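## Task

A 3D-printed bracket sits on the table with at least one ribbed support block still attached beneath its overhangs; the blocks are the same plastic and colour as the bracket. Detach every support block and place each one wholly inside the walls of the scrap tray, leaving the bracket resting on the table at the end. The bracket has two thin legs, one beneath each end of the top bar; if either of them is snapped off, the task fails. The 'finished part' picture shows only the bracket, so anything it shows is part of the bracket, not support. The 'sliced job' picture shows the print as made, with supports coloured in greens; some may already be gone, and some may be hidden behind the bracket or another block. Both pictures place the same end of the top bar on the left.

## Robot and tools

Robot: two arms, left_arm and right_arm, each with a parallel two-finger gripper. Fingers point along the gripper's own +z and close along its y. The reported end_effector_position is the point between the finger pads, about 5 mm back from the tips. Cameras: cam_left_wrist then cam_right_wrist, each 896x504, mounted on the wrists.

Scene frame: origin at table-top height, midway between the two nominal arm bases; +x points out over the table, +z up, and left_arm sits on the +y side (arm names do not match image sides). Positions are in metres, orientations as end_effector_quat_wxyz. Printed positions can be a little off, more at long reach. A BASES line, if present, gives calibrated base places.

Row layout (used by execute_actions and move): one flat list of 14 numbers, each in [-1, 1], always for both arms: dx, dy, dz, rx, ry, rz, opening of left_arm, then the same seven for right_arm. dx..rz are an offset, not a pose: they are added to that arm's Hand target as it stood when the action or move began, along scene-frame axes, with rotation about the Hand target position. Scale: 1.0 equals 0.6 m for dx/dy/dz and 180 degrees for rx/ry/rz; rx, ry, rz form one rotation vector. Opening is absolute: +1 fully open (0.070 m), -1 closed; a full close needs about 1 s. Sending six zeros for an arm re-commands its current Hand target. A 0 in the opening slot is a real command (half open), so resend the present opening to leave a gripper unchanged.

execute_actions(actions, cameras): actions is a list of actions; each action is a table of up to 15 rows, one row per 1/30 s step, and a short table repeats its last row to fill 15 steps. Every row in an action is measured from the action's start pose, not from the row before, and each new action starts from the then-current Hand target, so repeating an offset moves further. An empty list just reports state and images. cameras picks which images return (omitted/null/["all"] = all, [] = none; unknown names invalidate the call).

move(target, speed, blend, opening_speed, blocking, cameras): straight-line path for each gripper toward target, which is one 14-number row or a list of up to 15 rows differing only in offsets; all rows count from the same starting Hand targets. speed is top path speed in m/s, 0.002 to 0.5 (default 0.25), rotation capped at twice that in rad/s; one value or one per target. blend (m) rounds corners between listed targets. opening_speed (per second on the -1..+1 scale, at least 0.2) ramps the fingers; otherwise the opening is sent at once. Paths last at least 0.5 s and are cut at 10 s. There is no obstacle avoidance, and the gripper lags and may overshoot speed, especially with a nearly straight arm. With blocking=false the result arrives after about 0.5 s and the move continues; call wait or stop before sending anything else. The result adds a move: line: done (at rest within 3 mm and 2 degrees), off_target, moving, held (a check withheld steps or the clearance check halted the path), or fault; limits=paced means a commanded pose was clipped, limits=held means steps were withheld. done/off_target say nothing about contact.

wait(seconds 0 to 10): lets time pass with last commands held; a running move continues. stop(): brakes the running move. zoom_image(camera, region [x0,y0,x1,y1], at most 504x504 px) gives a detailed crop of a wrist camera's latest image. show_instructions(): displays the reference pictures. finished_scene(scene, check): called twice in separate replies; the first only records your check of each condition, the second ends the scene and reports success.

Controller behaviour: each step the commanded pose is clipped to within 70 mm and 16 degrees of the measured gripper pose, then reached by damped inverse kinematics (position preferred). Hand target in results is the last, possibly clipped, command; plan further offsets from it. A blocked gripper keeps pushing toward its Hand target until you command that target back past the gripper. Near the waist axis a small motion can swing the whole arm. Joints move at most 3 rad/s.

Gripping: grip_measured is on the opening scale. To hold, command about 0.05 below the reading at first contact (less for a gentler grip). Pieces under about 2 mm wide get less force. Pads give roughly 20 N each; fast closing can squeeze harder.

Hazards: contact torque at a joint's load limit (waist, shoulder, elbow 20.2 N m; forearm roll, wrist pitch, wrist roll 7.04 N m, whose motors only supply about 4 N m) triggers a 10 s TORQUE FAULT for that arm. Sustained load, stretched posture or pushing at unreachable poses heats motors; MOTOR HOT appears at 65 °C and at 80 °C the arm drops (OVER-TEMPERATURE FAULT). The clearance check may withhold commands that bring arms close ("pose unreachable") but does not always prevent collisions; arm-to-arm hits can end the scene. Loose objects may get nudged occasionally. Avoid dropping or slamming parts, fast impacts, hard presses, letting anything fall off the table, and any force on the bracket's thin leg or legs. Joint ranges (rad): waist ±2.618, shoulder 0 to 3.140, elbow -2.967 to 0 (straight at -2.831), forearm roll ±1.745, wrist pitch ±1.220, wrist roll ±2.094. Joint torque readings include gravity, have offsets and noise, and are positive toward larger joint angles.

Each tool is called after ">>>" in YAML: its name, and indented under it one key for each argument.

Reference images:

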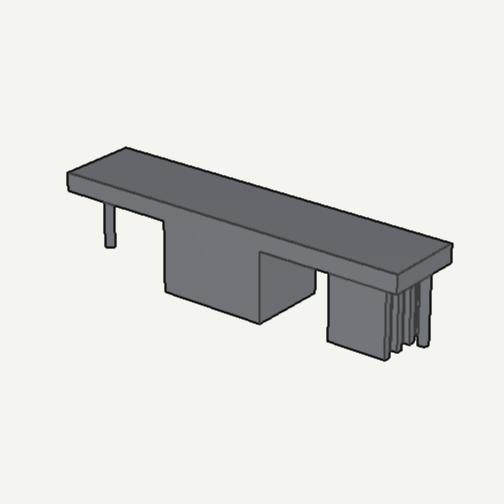

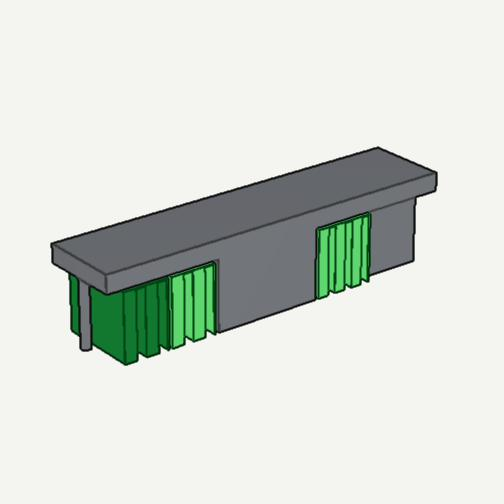

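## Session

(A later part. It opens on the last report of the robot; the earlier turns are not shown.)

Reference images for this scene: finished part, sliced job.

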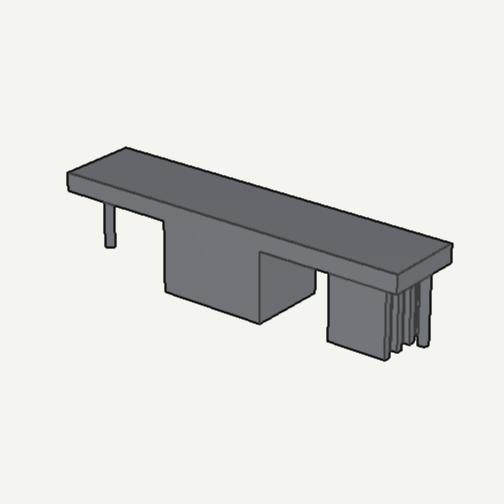

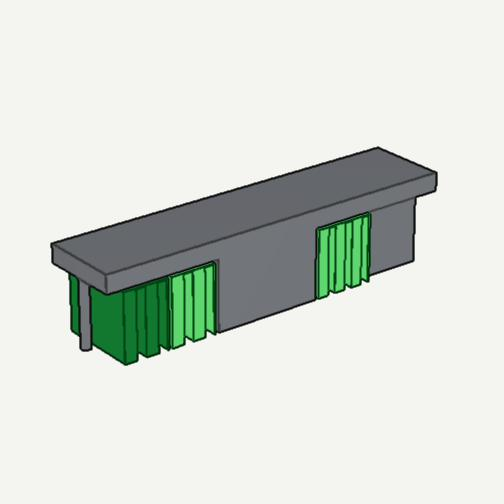

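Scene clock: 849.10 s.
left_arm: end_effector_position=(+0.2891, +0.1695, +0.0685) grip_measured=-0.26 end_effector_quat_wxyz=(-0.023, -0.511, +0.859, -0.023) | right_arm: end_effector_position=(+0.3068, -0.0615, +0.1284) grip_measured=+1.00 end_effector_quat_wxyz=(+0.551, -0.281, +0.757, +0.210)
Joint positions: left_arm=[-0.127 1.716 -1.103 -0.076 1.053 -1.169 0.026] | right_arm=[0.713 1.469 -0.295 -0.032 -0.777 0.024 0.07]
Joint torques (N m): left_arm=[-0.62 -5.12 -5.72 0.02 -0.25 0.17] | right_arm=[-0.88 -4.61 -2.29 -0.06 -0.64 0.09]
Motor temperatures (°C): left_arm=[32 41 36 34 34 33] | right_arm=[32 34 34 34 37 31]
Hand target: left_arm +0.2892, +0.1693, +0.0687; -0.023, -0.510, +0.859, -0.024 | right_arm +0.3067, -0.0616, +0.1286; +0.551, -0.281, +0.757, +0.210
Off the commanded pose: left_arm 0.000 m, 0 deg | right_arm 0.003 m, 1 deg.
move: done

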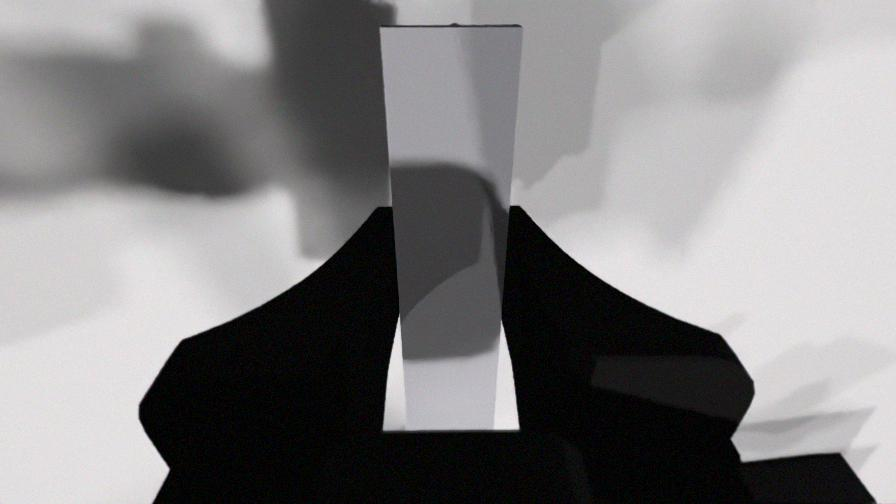

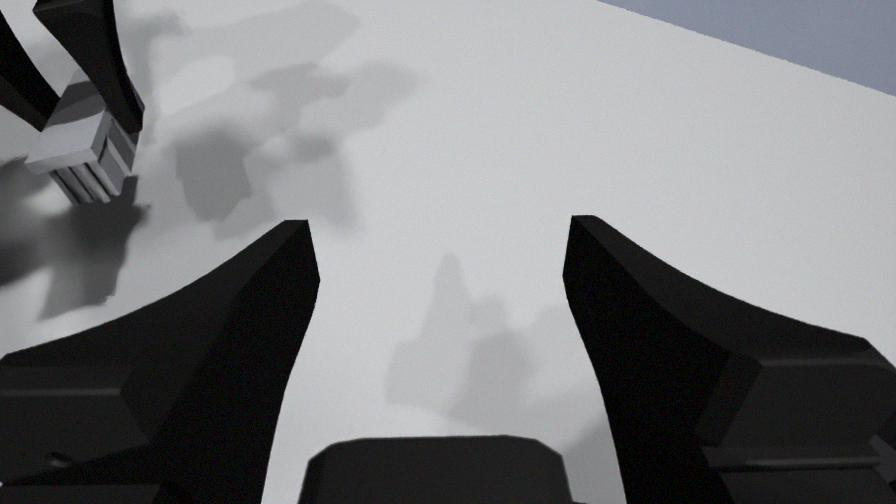

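>>> zoom_image:
  camera: "cam_right_wrist"
  region: [0, 0, 200, 240]

Scaled by 2.100 from the camera's 896x504 image, which has a finer 1280x720 frame.

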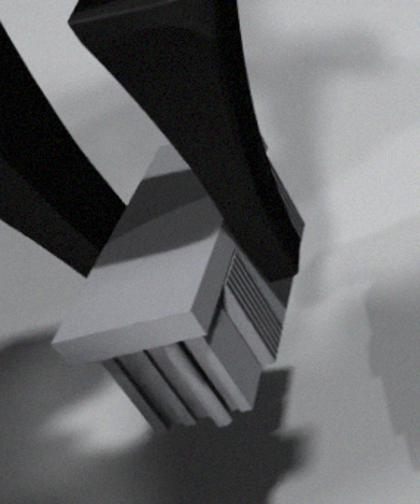

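>>> move:
  target: [0, 0, 0, 0, 0, 0, -0.35, -0.11, 0.2402, -0.05, 0, 0, 0.1111, 1.0]
  speed: 0.2

Scene clock: 860.40 s.
left_arm: end_effector_position=(+0.2891, +0.1695, +0.0685) grip_measured=-0.26 end_effector_quat_wxyz=(-0.023, -0.511, +0.859, -0.023) | right_arm: end_effector_position=(+0.2398, +0.0839, +0.0971) grip_measured=+1.00 end_effector_quat_wxyz=(+0.505, -0.409, +0.697, +0.304)
Joint positions: left_arm=[-0.127 1.716 -1.103 -0.076 1.053 -1.169 0.026] | right_arm=[1.098 1.805 -0.535 0.012 -0.873 0.006 0.07]
Joint torques (N m): left_arm=[-0.62 -5.13 -5.73 0 -0.22 0.15] | right_arm=[-1.11 -7.8 -1.95 0.11 -0.62 0.12]
Motor temperatures (°C): left_arm=[32 41 36 34 34 33] | right_arm=[32 35 33 34 37 31]
Hand target: left_arm +0.2892, +0.1693, +0.0687; -0.023, -0.510, +0.859, -0.024 | right_arm +0.2401, +0.0832, +0.0972; +0.505, -0.408, +0.698, +0.303
Off the commanded pose: left_arm 0.000 m, 0 deg | right_arm 0.002 m, 0 deg.
move: done

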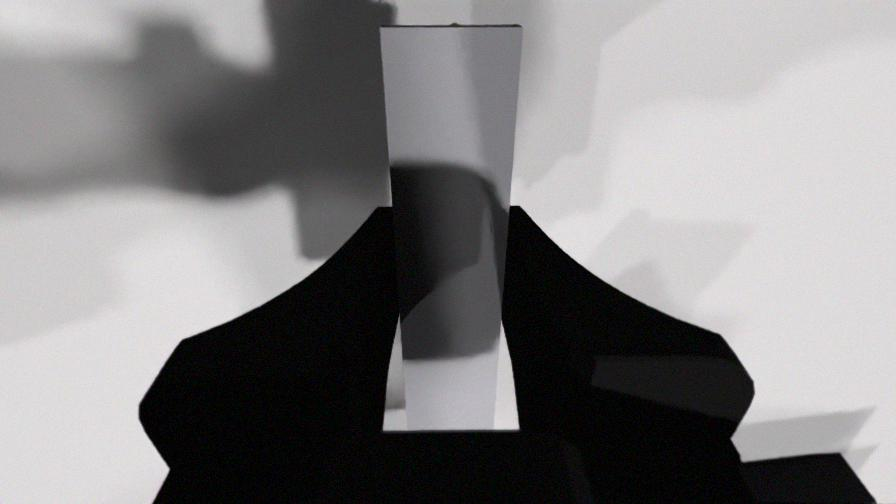

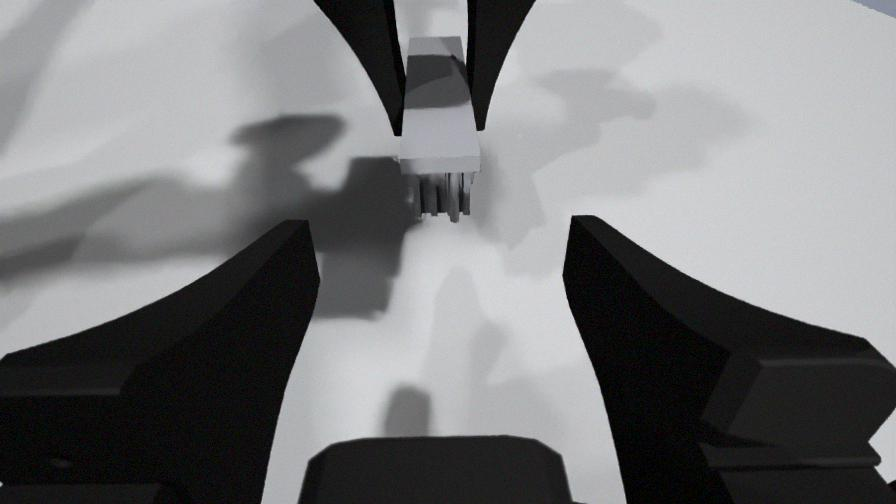

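>>> zoom_image:
  camera: "cam_right_wrist"
  region: [370, 20, 510, 240]

>>> zoom_image:
  camera: "cam_right_wrist"
  region: [390, 130, 490, 230]

Scaled by 2.291 from the camera's 896x504 image, which has a finer 1280x720 frame.

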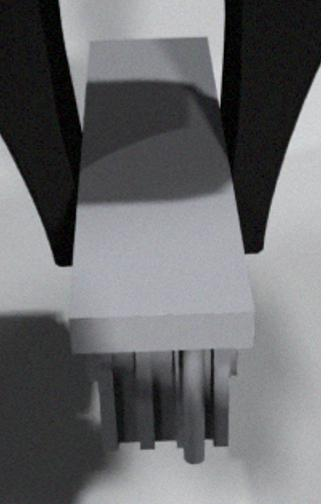

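Scaled by 5.040 from the camera's 896x504 image, which has a finer 1280x720 frame.

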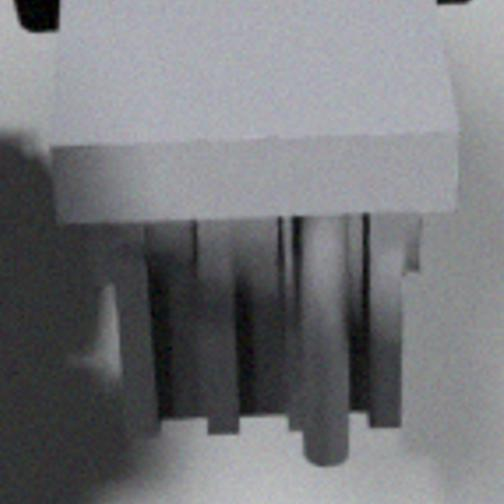

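>>> move:
  target: [0.0088, 0.0178, 0, -0.0199, 0.0099, 0, -0.35, 0, 0, 0, 0, 0, 0, 1.0]
  speed: 0.1

>>> zoom_image:
  camera: "cam_right_wrist"
  region: [370, 0, 510, 220]

>>> zoom_image:
  camera: "cam_right_wrist"
  region: [390, 120, 490, 220]

Scene clock: 907.83 s.
left_arm: end_effector_position=(+0.2941, +0.1800, +0.0686) grip_measured=-0.26 end_effector_quat_wxyz=(-0.053, -0.509, +0.858, -0.044) | right_arm: end_effector_position=(+0.2400, +0.0835, +0.0973) grip_measured=+1.00 end_effector_quat_wxyz=(+0.505, -0.408, +0.697, +0.303)
Joint positions: left_arm=[-0.044 1.749 -1.14 -0.148 1.095 -1.052 0.026] | right_arm=[1.097 1.804 -0.534 0.012 -0.873 0.006 0.07]
Joint torques (N m): left_arm=[-0.68 -6.13 -5.03 -0.1 -0.22 0.03] | right_arm=[-0.8 -7.67 -1.75 0.13 -0.61 0.12]
Motor temperatures (°C): left_arm=[32 40 36 34 34 33] | right_arm=[32 37 32 34 38 31]
Hand target: left_arm +0.2939, +0.1799, +0.0686; -0.053, -0.509, +0.858, -0.043 | right_arm +0.2401, +0.0832, +0.0972; +0.505, -0.408, +0.698, +0.303
Off the commanded pose: left_arm 0.000 m, 0 deg | right_arm 0.000 m, 0 deg.
move: done

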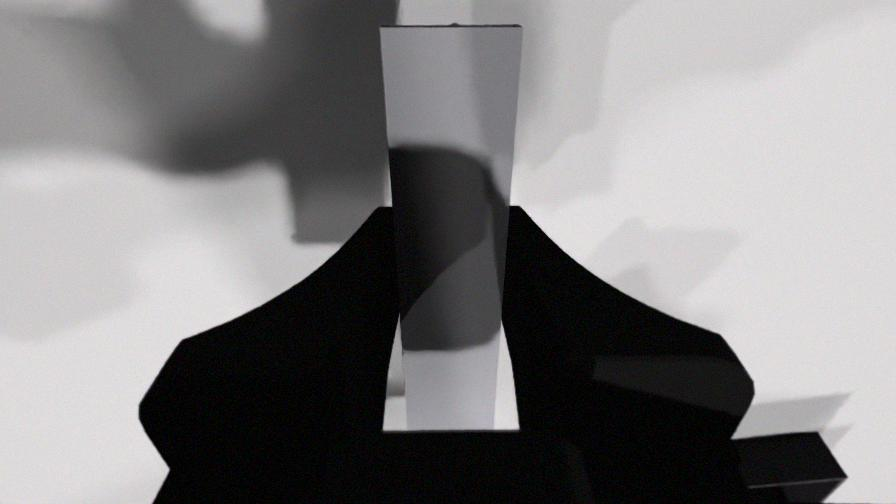

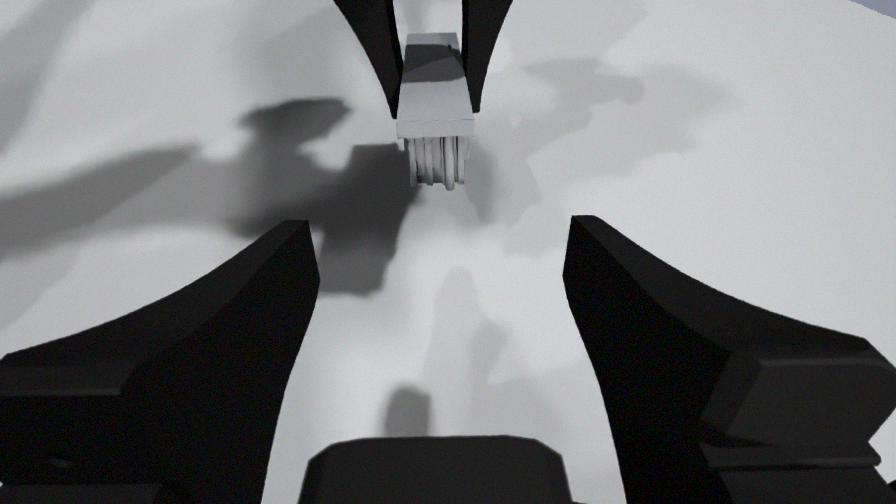

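Scaled by 2.291 from the camera's 896x504 image, which has a finer 1280x720 frame.

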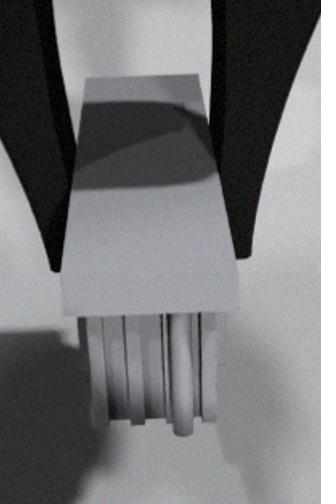

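Scaled by 5.040 from the camera's 896x504 image, which has a finer 1280x720 frame.

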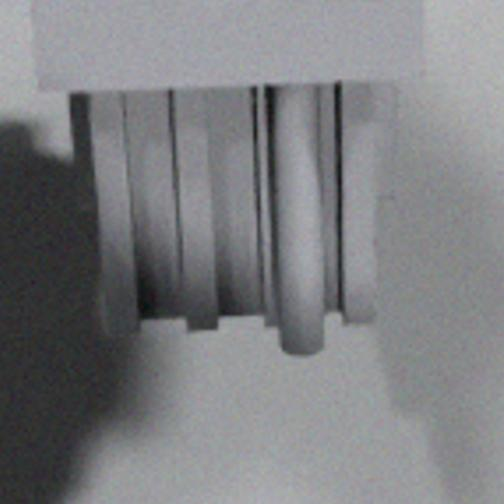

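>>> move:
  target: [0, 0, 0, 0, 0, 0, -0.35, 0.0187, 0.0372, -0.0145, 0.0386, -0.0240, 0.0161, 0.2]
  speed: 0.1

>>> zoom_image:
  camera: "cam_right_wrist"
  region: [340, 40, 540, 240]

Scene clock: 947.33 s.
left_arm: end_effector_position=(+0.2940, +0.1798, +0.0686) grip_measured=-0.26 end_effector_quat_wxyz=(-0.053, -0.509, +0.858, -0.044) | right_arm: end_effector_position=(+0.2511, +0.1054, +0.0874) grip_measured=+0.20 end_effector_quat_wxyz=(+0.546, -0.406, +0.648, +0.343)
Joint positions: left_arm=[-0.045 1.749 -1.14 -0.148 1.095 -1.052 0.026] | right_arm=[1.054 2.005 -0.59 -0.09 -1.159 0.023 0.042]
Joint torques (N m): left_arm=[-0.63 -7.74 -4.46 -0.06 -0.23 0.03] | right_arm=[-0.58 -8.22 -2.29 0.11 -0.61 0.08]
Motor temperatures (°C): left_arm=[32 42 36 34 34 33] | right_arm=[32 38 32 34 38 31]
Hand target: left_arm +0.2939, +0.1799, +0.0686; -0.053, -0.509, +0.858, -0.043 | right_arm +0.2513, +0.1053, +0.0879; +0.546, -0.405, +0.648, +0.343
Off the commanded pose: left_arm 0.000 m, 0 deg | right_arm 0.001 m, 0 deg.
move: done

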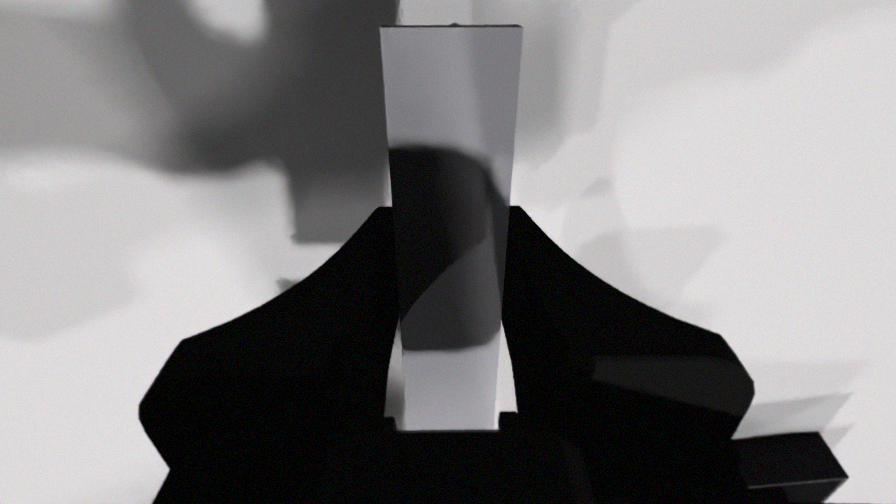

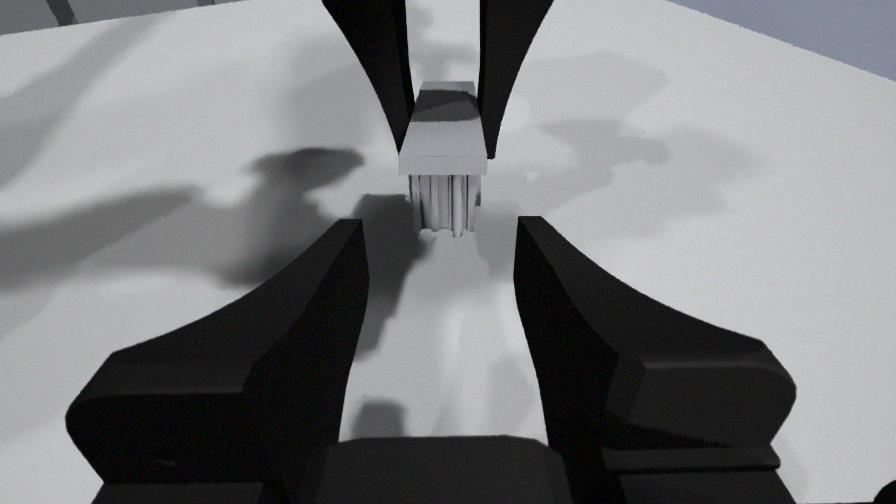

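Scaled by 2.520 from the camera's 896x504 image, which has a finer 1280x720 frame.

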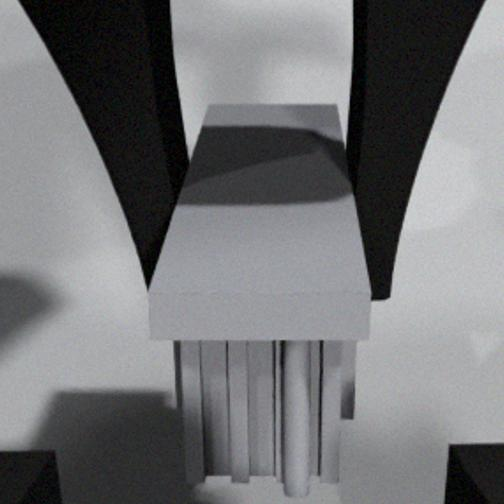

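>>> move:
  target: [0, 0, 0, 0, 0, 0, -0.35, 0.0286, 0.0592, -0.0129, 0, 0, 0, 0.2]
  speed: 0.08

>>> zoom_image:
  camera: "cam_right_wrist"
  region: [300, 60, 580, 340]

Scene clock: 988.87 s.
left_arm: end_effector_position=(+0.2940, +0.1798, +0.0686) grip_measured=-0.26 end_effector_quat_wxyz=(-0.053, -0.509, +0.858, -0.044) | right_arm: end_effector_position=(+0.2690, +0.1409, +0.0801) grip_measured=+0.20 end_effector_quat_wxyz=(+0.547, -0.406, +0.648, +0.342)
Joint positions: left_arm=[-0.045 1.749 -1.14 -0.148 1.095 -1.052 0.026] | right_arm=[1.065 2.095 -0.76 -0.081 -1.08 0.026 0.042]
Joint torques (N m): left_arm=[-0.62 -7.72 -4.46 -0.06 -0.22 0.04] | right_arm=[0.54 -8.44 -1.71 0.14 -0.87 0.13]
Motor temperatures (°C): left_arm=[32 42 36 34 34 33] | right_arm=[32 39 32 34 38 31]
Hand target: left_arm +0.2939, +0.1799, +0.0686; -0.053, -0.509, +0.858, -0.043 | right_arm +0.2687, +0.1405, +0.0800; +0.546, -0.406, +0.648, +0.343
Off the commanded pose: left_arm 0.000 m, 0 deg | right_arm 0.001 m, 0 deg.
move: done

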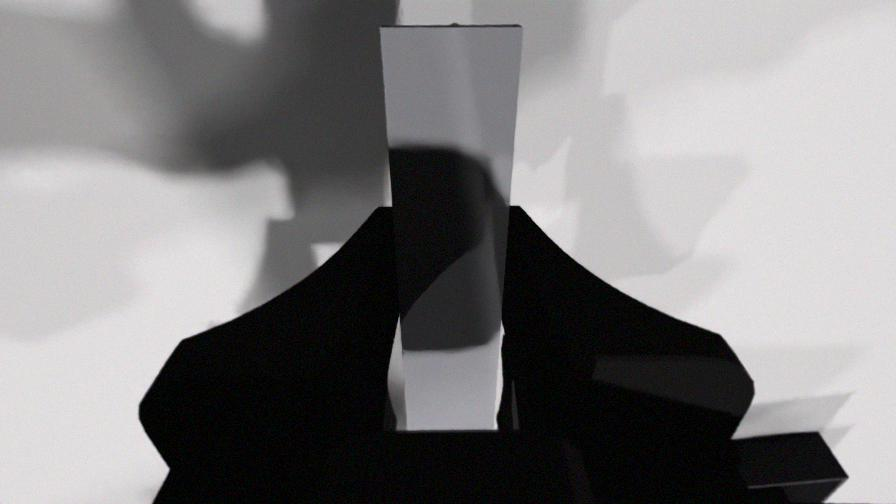

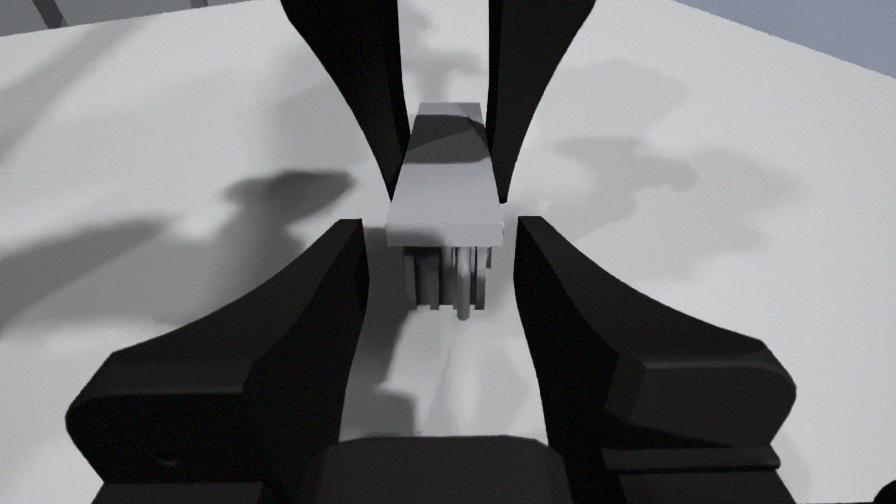

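Scaled by 1.800 from the camera's 896x504 image, which has a finer 1280x720 frame.

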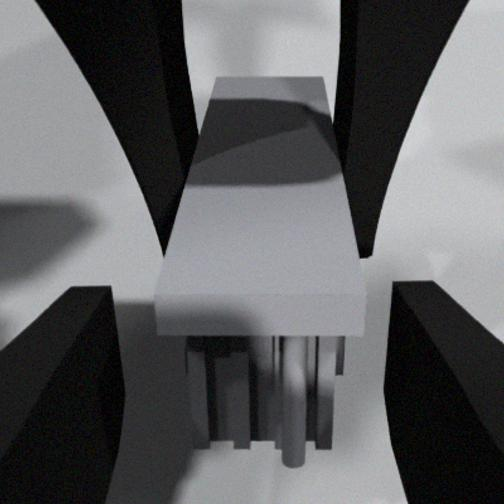

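>>> zoom_image:
  camera: "cam_left_wrist"
  region: [360, 300, 540, 440]

Scaled by 2.800 from the camera's 896x504 image, which has a finer 1280x720 frame.

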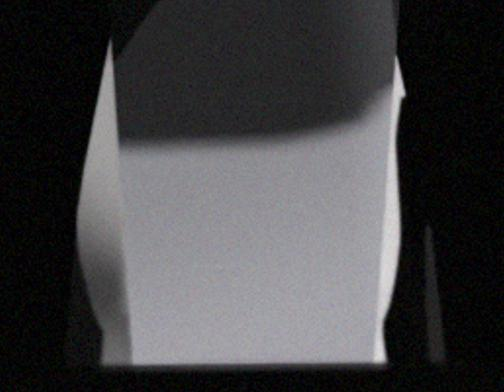

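>>> move:
  target: [0, 0, 0, 0, 0, 0, -0.35, 0.0200, 0.0350, -0.0127, 0, 0, 0, 0.2]
  speed: 0.06

>>> zoom_image:
  camera: "cam_right_wrist"
  region: [300, 60, 580, 340]

>>> zoom_image:
  camera: "cam_left_wrist"
  region: [360, 300, 540, 440]

Scene clock: 1047.87 s.
left_arm: end_effector_position=(+0.2940, +0.1798, +0.0686) grip_measured=-0.26 end_effector_quat_wxyz=(-0.053, -0.509, +0.858, -0.044) | right_arm: end_effector_position=(+0.2810, +0.1616, +0.0724) grip_measured=+0.20 end_effector_quat_wxyz=(+0.547, -0.406, +0.648, +0.342)
Joint positions: left_arm=[-0.045 1.749 -1.14 -0.148 1.095 -1.052 0.026] | right_arm=[1.065 2.161 -0.867 -0.082 -1.039 0.03 0.042]
Joint torques (N m): left_arm=[-0.62 -7.7 -4.48 -0.07 -0.21 0.04] | right_arm=[-0.8 -8.77 -1.82 -0.16 -0.8 0.11]
Motor temperatures (°C): left_arm=[32 42 36 34 34 33] | right_arm=[32 40 32 34 40 31]
Hand target: left_arm +0.2939, +0.1799, +0.0686; -0.053, -0.509, +0.858, -0.043 | right_arm +0.2809, +0.1612, +0.0723; +0.547, -0.406, +0.648, +0.342
Off the commanded pose: left_arm 0.000 m, 0 deg | right_arm 0.000 m, 0 deg.
move: done

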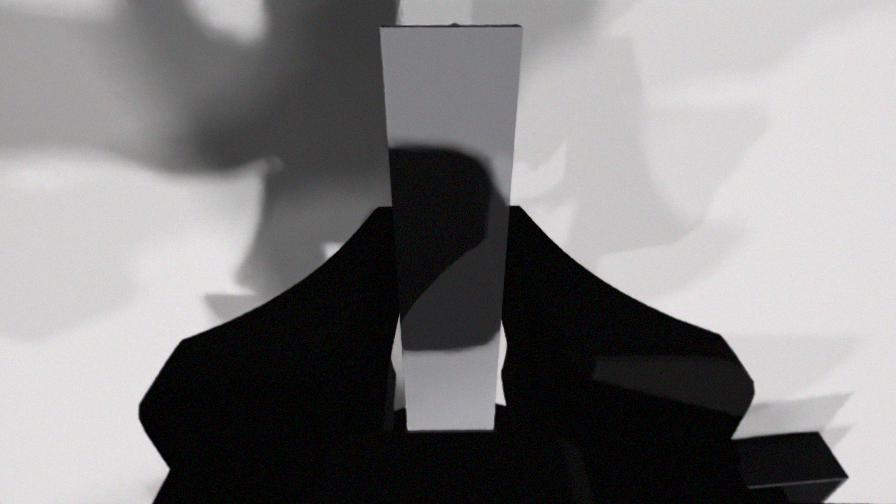

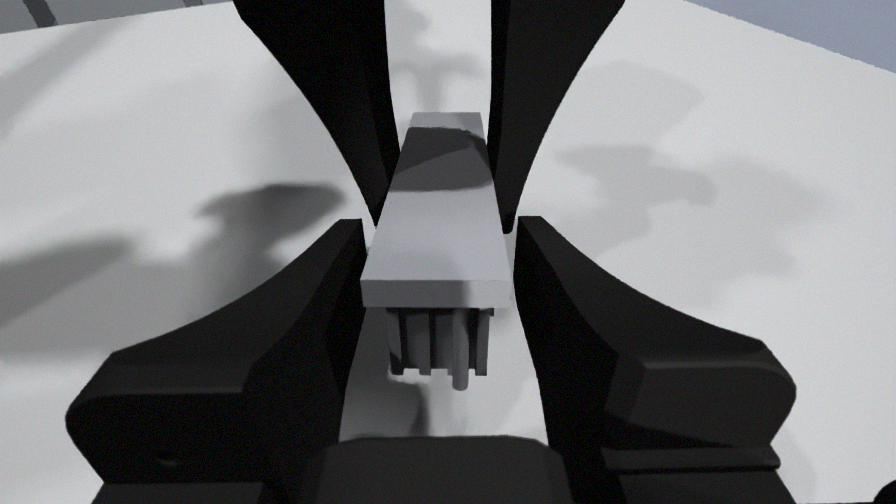

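Scaled by 1.800 from the camera's 896x504 image, which has a finer 1280x720 frame.

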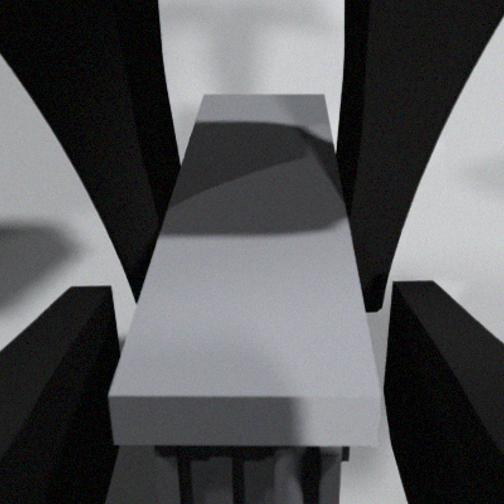

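Scaled by 2.800 from the camera's 896x504 image, which has a finer 1280x720 frame.

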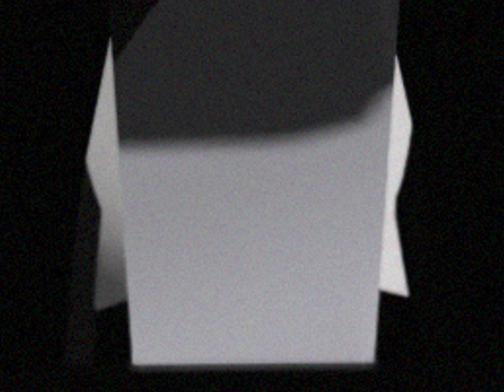

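>>> move:
  target: [0, 0, 0, 0, 0, 0, -0.35, -0.0005, -0.0035, 0.0005, 0, 0, -0.0028, -0.12]
  speed: 0.05
  opening_speed: 0.4

>>> zoom_image:
  camera: "cam_right_wrist"
  region: [300, 60, 580, 340]

Scene clock: 1075.60 s.
left_arm: end_effector_position=(+0.2940, +0.1798, +0.0686) grip_measured=-0.26 end_effector_quat_wxyz=(-0.053, -0.509, +0.858, -0.044) | right_arm: end_effector_position=(+0.2808, +0.1591, +0.0726) grip_measured=-0.12 end_effector_quat_wxyz=(+0.548, -0.403, +0.650, +0.340)
Joint positions: left_arm=[-0.045 1.749 -1.14 -0.148 1.095 -1.052 0.026] | right_arm=[1.067 2.156 -0.857 -0.069 -1.044 0.025 0.031]
Joint torques (N m): left_arm=[-0.59 -7.7 -4.51 -0.08 -0.2 0.04] | right_arm=[0.64 -9.97 -1.92 0.06 -0.86 -0.05]
Motor temperatures (°C): left_arm=[32 42 36 34 34 33] | right_arm=[32 41 32 34 40 31]
Hand target: left_arm +0.2939, +0.1799, +0.0686; -0.053, -0.509, +0.858, -0.043 | right_arm +0.2806, +0.1592, +0.0726; +0.548, -0.403, +0.650, +0.340
Off the commanded pose: left_arm 0.000 m, 0 deg | right_arm 0.000 m, 0 deg.
move: done

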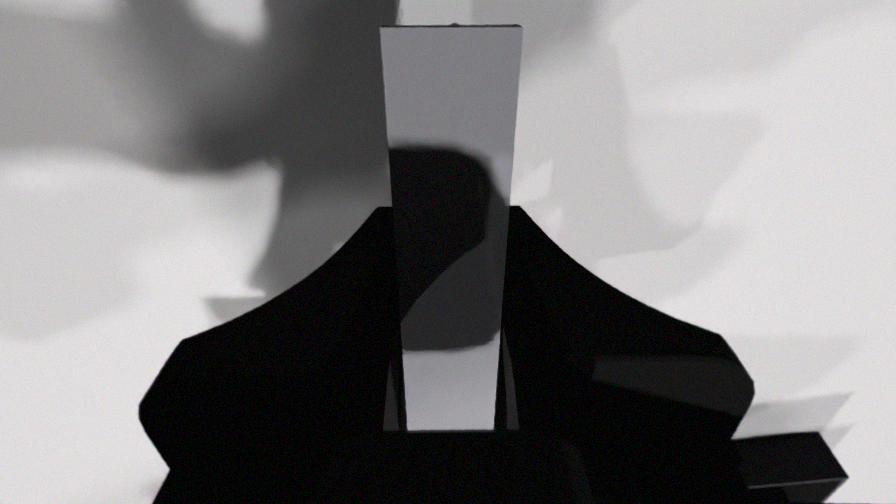

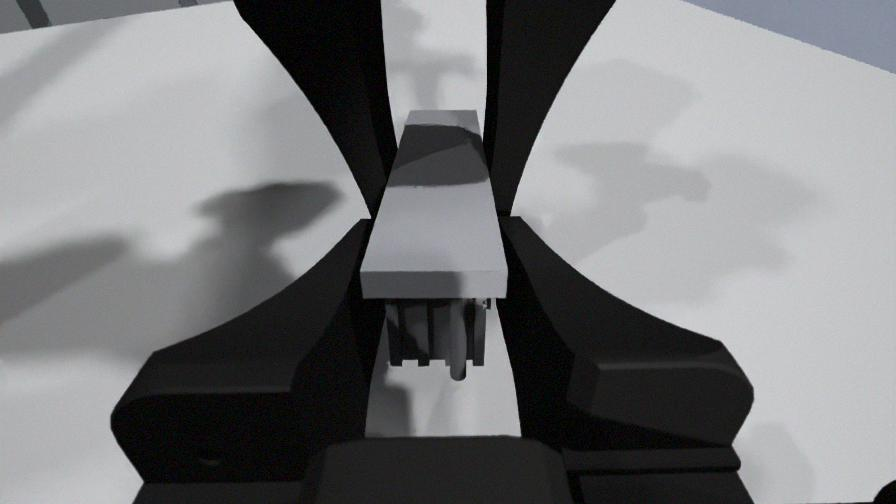

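Scaled by 1.800 from the camera's 896x504 image, which has a finer 1280x720 frame.

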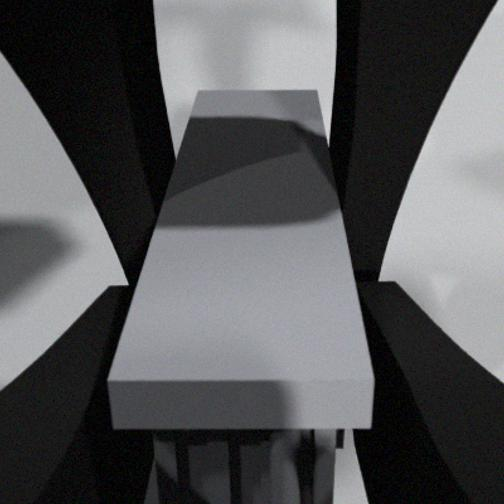

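>>> move:
  target: [0, 0, 0, 0, 0, 0, -0.35, 0, 0, 0, 0, 0, 0, -0.32]
  speed: 0.05
  opening_speed: 0.2

>>> zoom_image:
  camera: "cam_right_wrist"
  region: [300, 60, 580, 340]

Scene clock: 1082.70 s.
left_arm: end_effector_position=(+0.2940, +0.1798, +0.0686) grip_measured=-0.26 end_effector_quat_wxyz=(-0.053, -0.509, +0.858, -0.044) | right_arm: end_effector_position=(+0.2808, +0.1591, +0.0726) grip_measured=-0.25 end_effector_quat_wxyz=(+0.548, -0.403, +0.650, +0.340)
Joint positions: left_arm=[-0.045 1.749 -1.14 -0.148 1.095 -1.052 0.026] | right_arm=[1.067 2.156 -0.857 -0.069 -1.044 0.025 0.026]
Joint torques (N m): left_arm=[-0.52 -7.55 -4.53 -0.1 0 0.1] | right_arm=[0.22 -9.06 -3.19 0.21 -0.64 0.12]
Motor temperatures (°C): left_arm=[32 42 36 34 34 33] | right_arm=[32 41 32 34 40 31]
Hand target: left_arm +0.2939, +0.1799, +0.0686; -0.053, -0.509, +0.858, -0.043 | right_arm +0.2806, +0.1592, +0.0726; +0.548, -0.403, +0.650, +0.340
Off the commanded pose: left_arm 0.000 m, 0 deg | right_arm 0.000 m, 0 deg.
move: done

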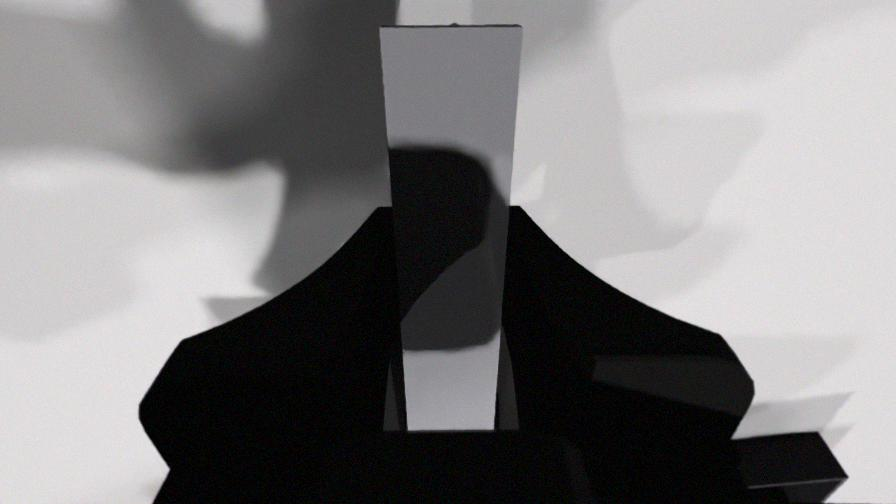

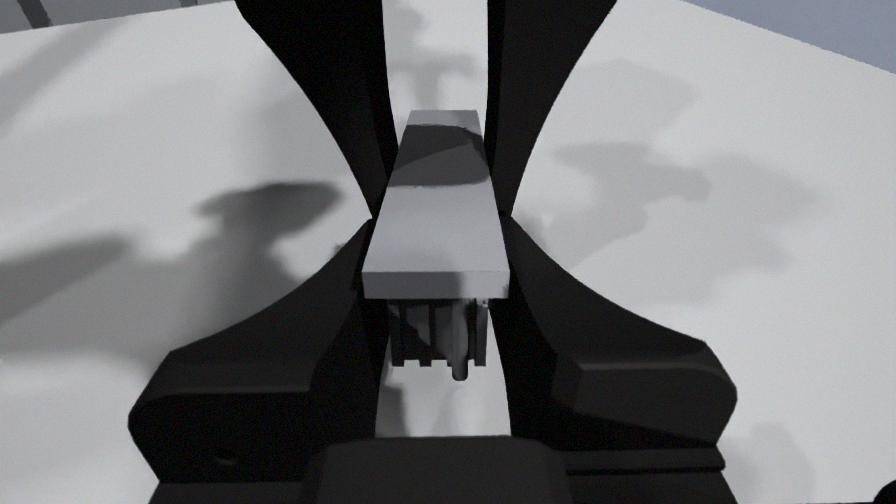

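Scaled by 1.800 from the camera's 896x504 image, which has a finer 1280x720 frame.

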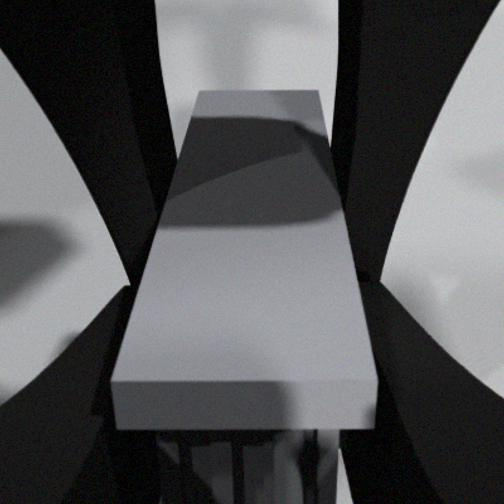

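>>> execute_actions:
  actions: []

Scene clock: 1115.30 s.
left_arm: end_effector_position=(+0.2940, +0.1798, +0.0686) grip_measured=-0.26 end_effector_quat_wxyz=(-0.053, -0.509, +0.858, -0.044) | right_arm: end_effector_position=(+0.2808, +0.1591, +0.0726) grip_measured=-0.25 end_effector_quat_wxyz=(+0.548, -0.403, +0.650, +0.340)
Joint positions: left_arm=[-0.045 1.749 -1.14 -0.148 1.095 -1.052 0.026] | right_arm=[1.067 2.156 -0.857 -0.069 -1.044 0.025 0.026]
Joint torques (N m): left_arm=[-0.19 -6.72 -4.53 -0.1 0.24 0.22] | right_arm=[-1.71 -8.38 -2.97 0.47 -0.67 0.11]
Motor temperatures (°C): left_arm=[32 42 36 34 34 33] | right_arm=[32 40 32 34 39 31]
Hand target: left_arm +0.2939, +0.1799, +0.0686; -0.053, -0.509, +0.858, -0.043 | right_arm +0.2806, +0.1592, +0.0726; +0.548, -0.403, +0.650, +0.340
Tool commands: left_gripper/opening=-0.35 right_gripper/opening=-0.32
Off the commanded pose: left_arm 0.000 m, 0 deg | right_arm 0.000 m, 0 deg.

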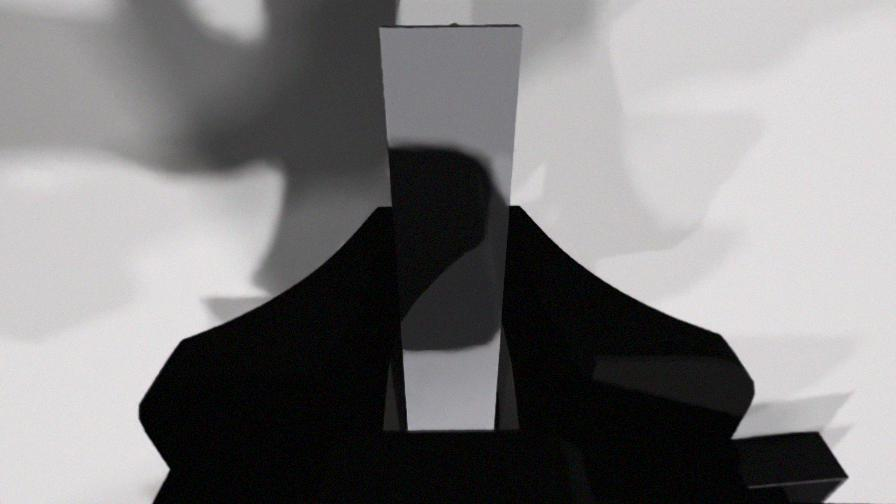

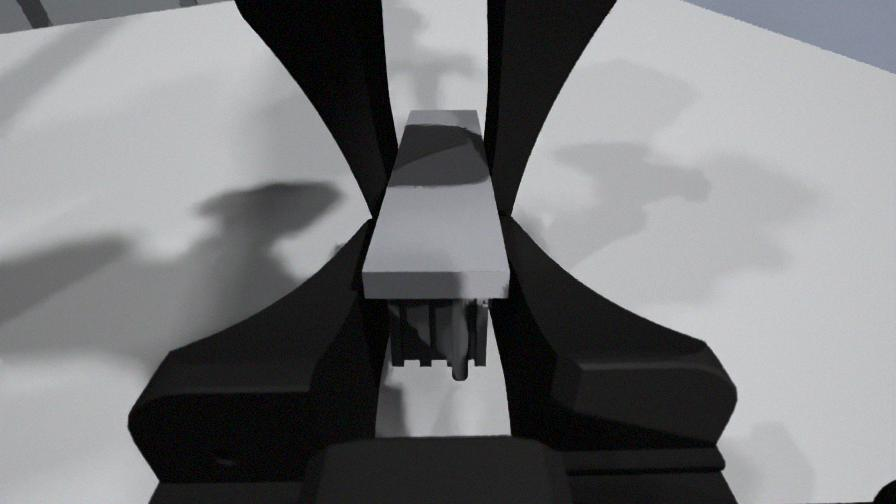

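>>> move:
  target: [0,0,0,0,0,0,-0.35,0.003,-0.001453,0,0,0,0,-0.35]
  speed: 0.02
  opening_speed: 0.2
  cameras: ["cam_right_wrist"]

Scene clock: 1159.37 s.
left_arm: end_effector_position=(+0.2944, +0.1798, +0.0686) grip_measured=-0.26 end_effector_quat_wxyz=(-0.053, -0.509, +0.858, -0.044) | right_arm: end_effector_position=(+0.2812, +0.1589, +0.0726) grip_measured=-0.25 end_effector_quat_wxyz=(+0.548, -0.404, +0.649, +0.341)
Joint positions: left_arm=[-0.045 1.749 -1.14 -0.148 1.093 -1.052 0.026] | right_arm=[1.063 2.156 -0.857 -0.077 -1.044 0.027 0.026]
Joint torques (N m): left_arm=[0.05 -6.12 -3.81 0.53 1.21 0.22] | right_arm=[-4.01 -7.7 -3.18 1.73 -0.61 0.15]
Motor temperatures (°C): left_arm=[32 41 36 34 34 33] | right_arm=[32 39 32 34 39 31]
Hand target: left_arm +0.2939, +0.1799, +0.0686; -0.053, -0.509, +0.858, -0.043 | right_arm +0.2824, +0.1583, +0.0726; +0.548, -0.403, +0.650, +0.340
Off the commanded pose: left_arm 0.000 m, 0 deg | right_arm 0.001 m, 0 deg.
move: done
Images, in order (width x height): cam_right_wrist 896x504.

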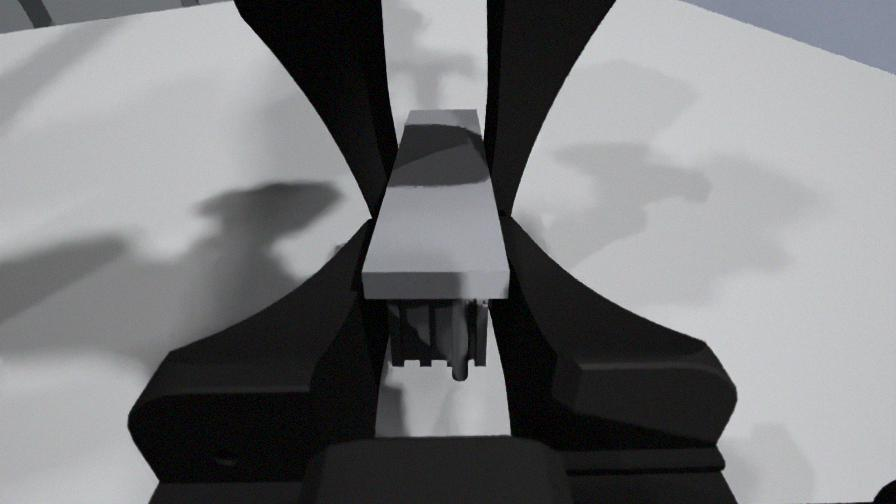

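>>> move:
  target: [0,0,0,0,0,0,-0.35,0.003,-0.001453,0,-0.00953,-0.01973,0.00378,-0.35]
  speed: 0.05
  cameras: ["cam_right_wrist"]

Scene clock: 1172.57 s.
left_arm: end_effector_position=(+0.2926, +0.1808, +0.0679) grip_measured=-0.24 end_effector_quat_wxyz=(-0.055, -0.509, +0.858, -0.041) | right_arm: end_effector_position=(+0.2865, +0.1558, +0.0720) grip_measured=-0.24 end_effector_quat_wxyz=(+0.560, -0.423, +0.637, +0.319)
Joint positions: left_arm=[-0.043 1.749 -1.137 -0.145 1.097 -1.053 0.027] | right_arm=[1.05 2.157 -0.857 -0.082 -1.044 -0.041 0.026]
Joint torques (N m): left_arm=[-1.81 -5.74 -1.68 0.07 2.38 0.48] | right_arm=[-4.67 -8.79 -4.56 2.38 -0.87 0.13]
Motor temperatures (°C): left_arm=[32 41 35 35 47 33] | right_arm=[34 39 32 51 38 31]
Hand target: left_arm +0.2939, +0.1799, +0.0686; -0.053, -0.509, +0.858, -0.043 | right_arm +0.2842, +0.1574, +0.0726; +0.560, -0.425, +0.635, +0.321
Off the commanded pose: left_arm 0.002 m, 0 deg | right_arm 0.003 m, 0 deg.
move: done
Images, in order (width x height): cam_right_wrist 896x504.

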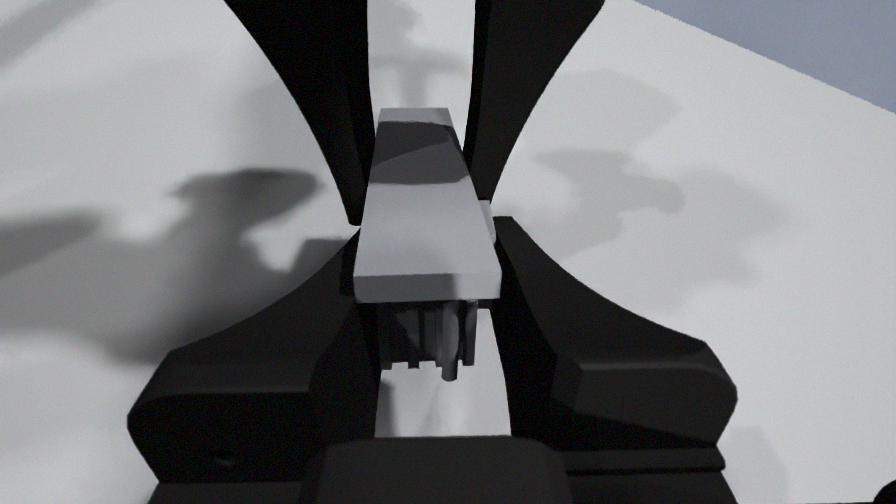

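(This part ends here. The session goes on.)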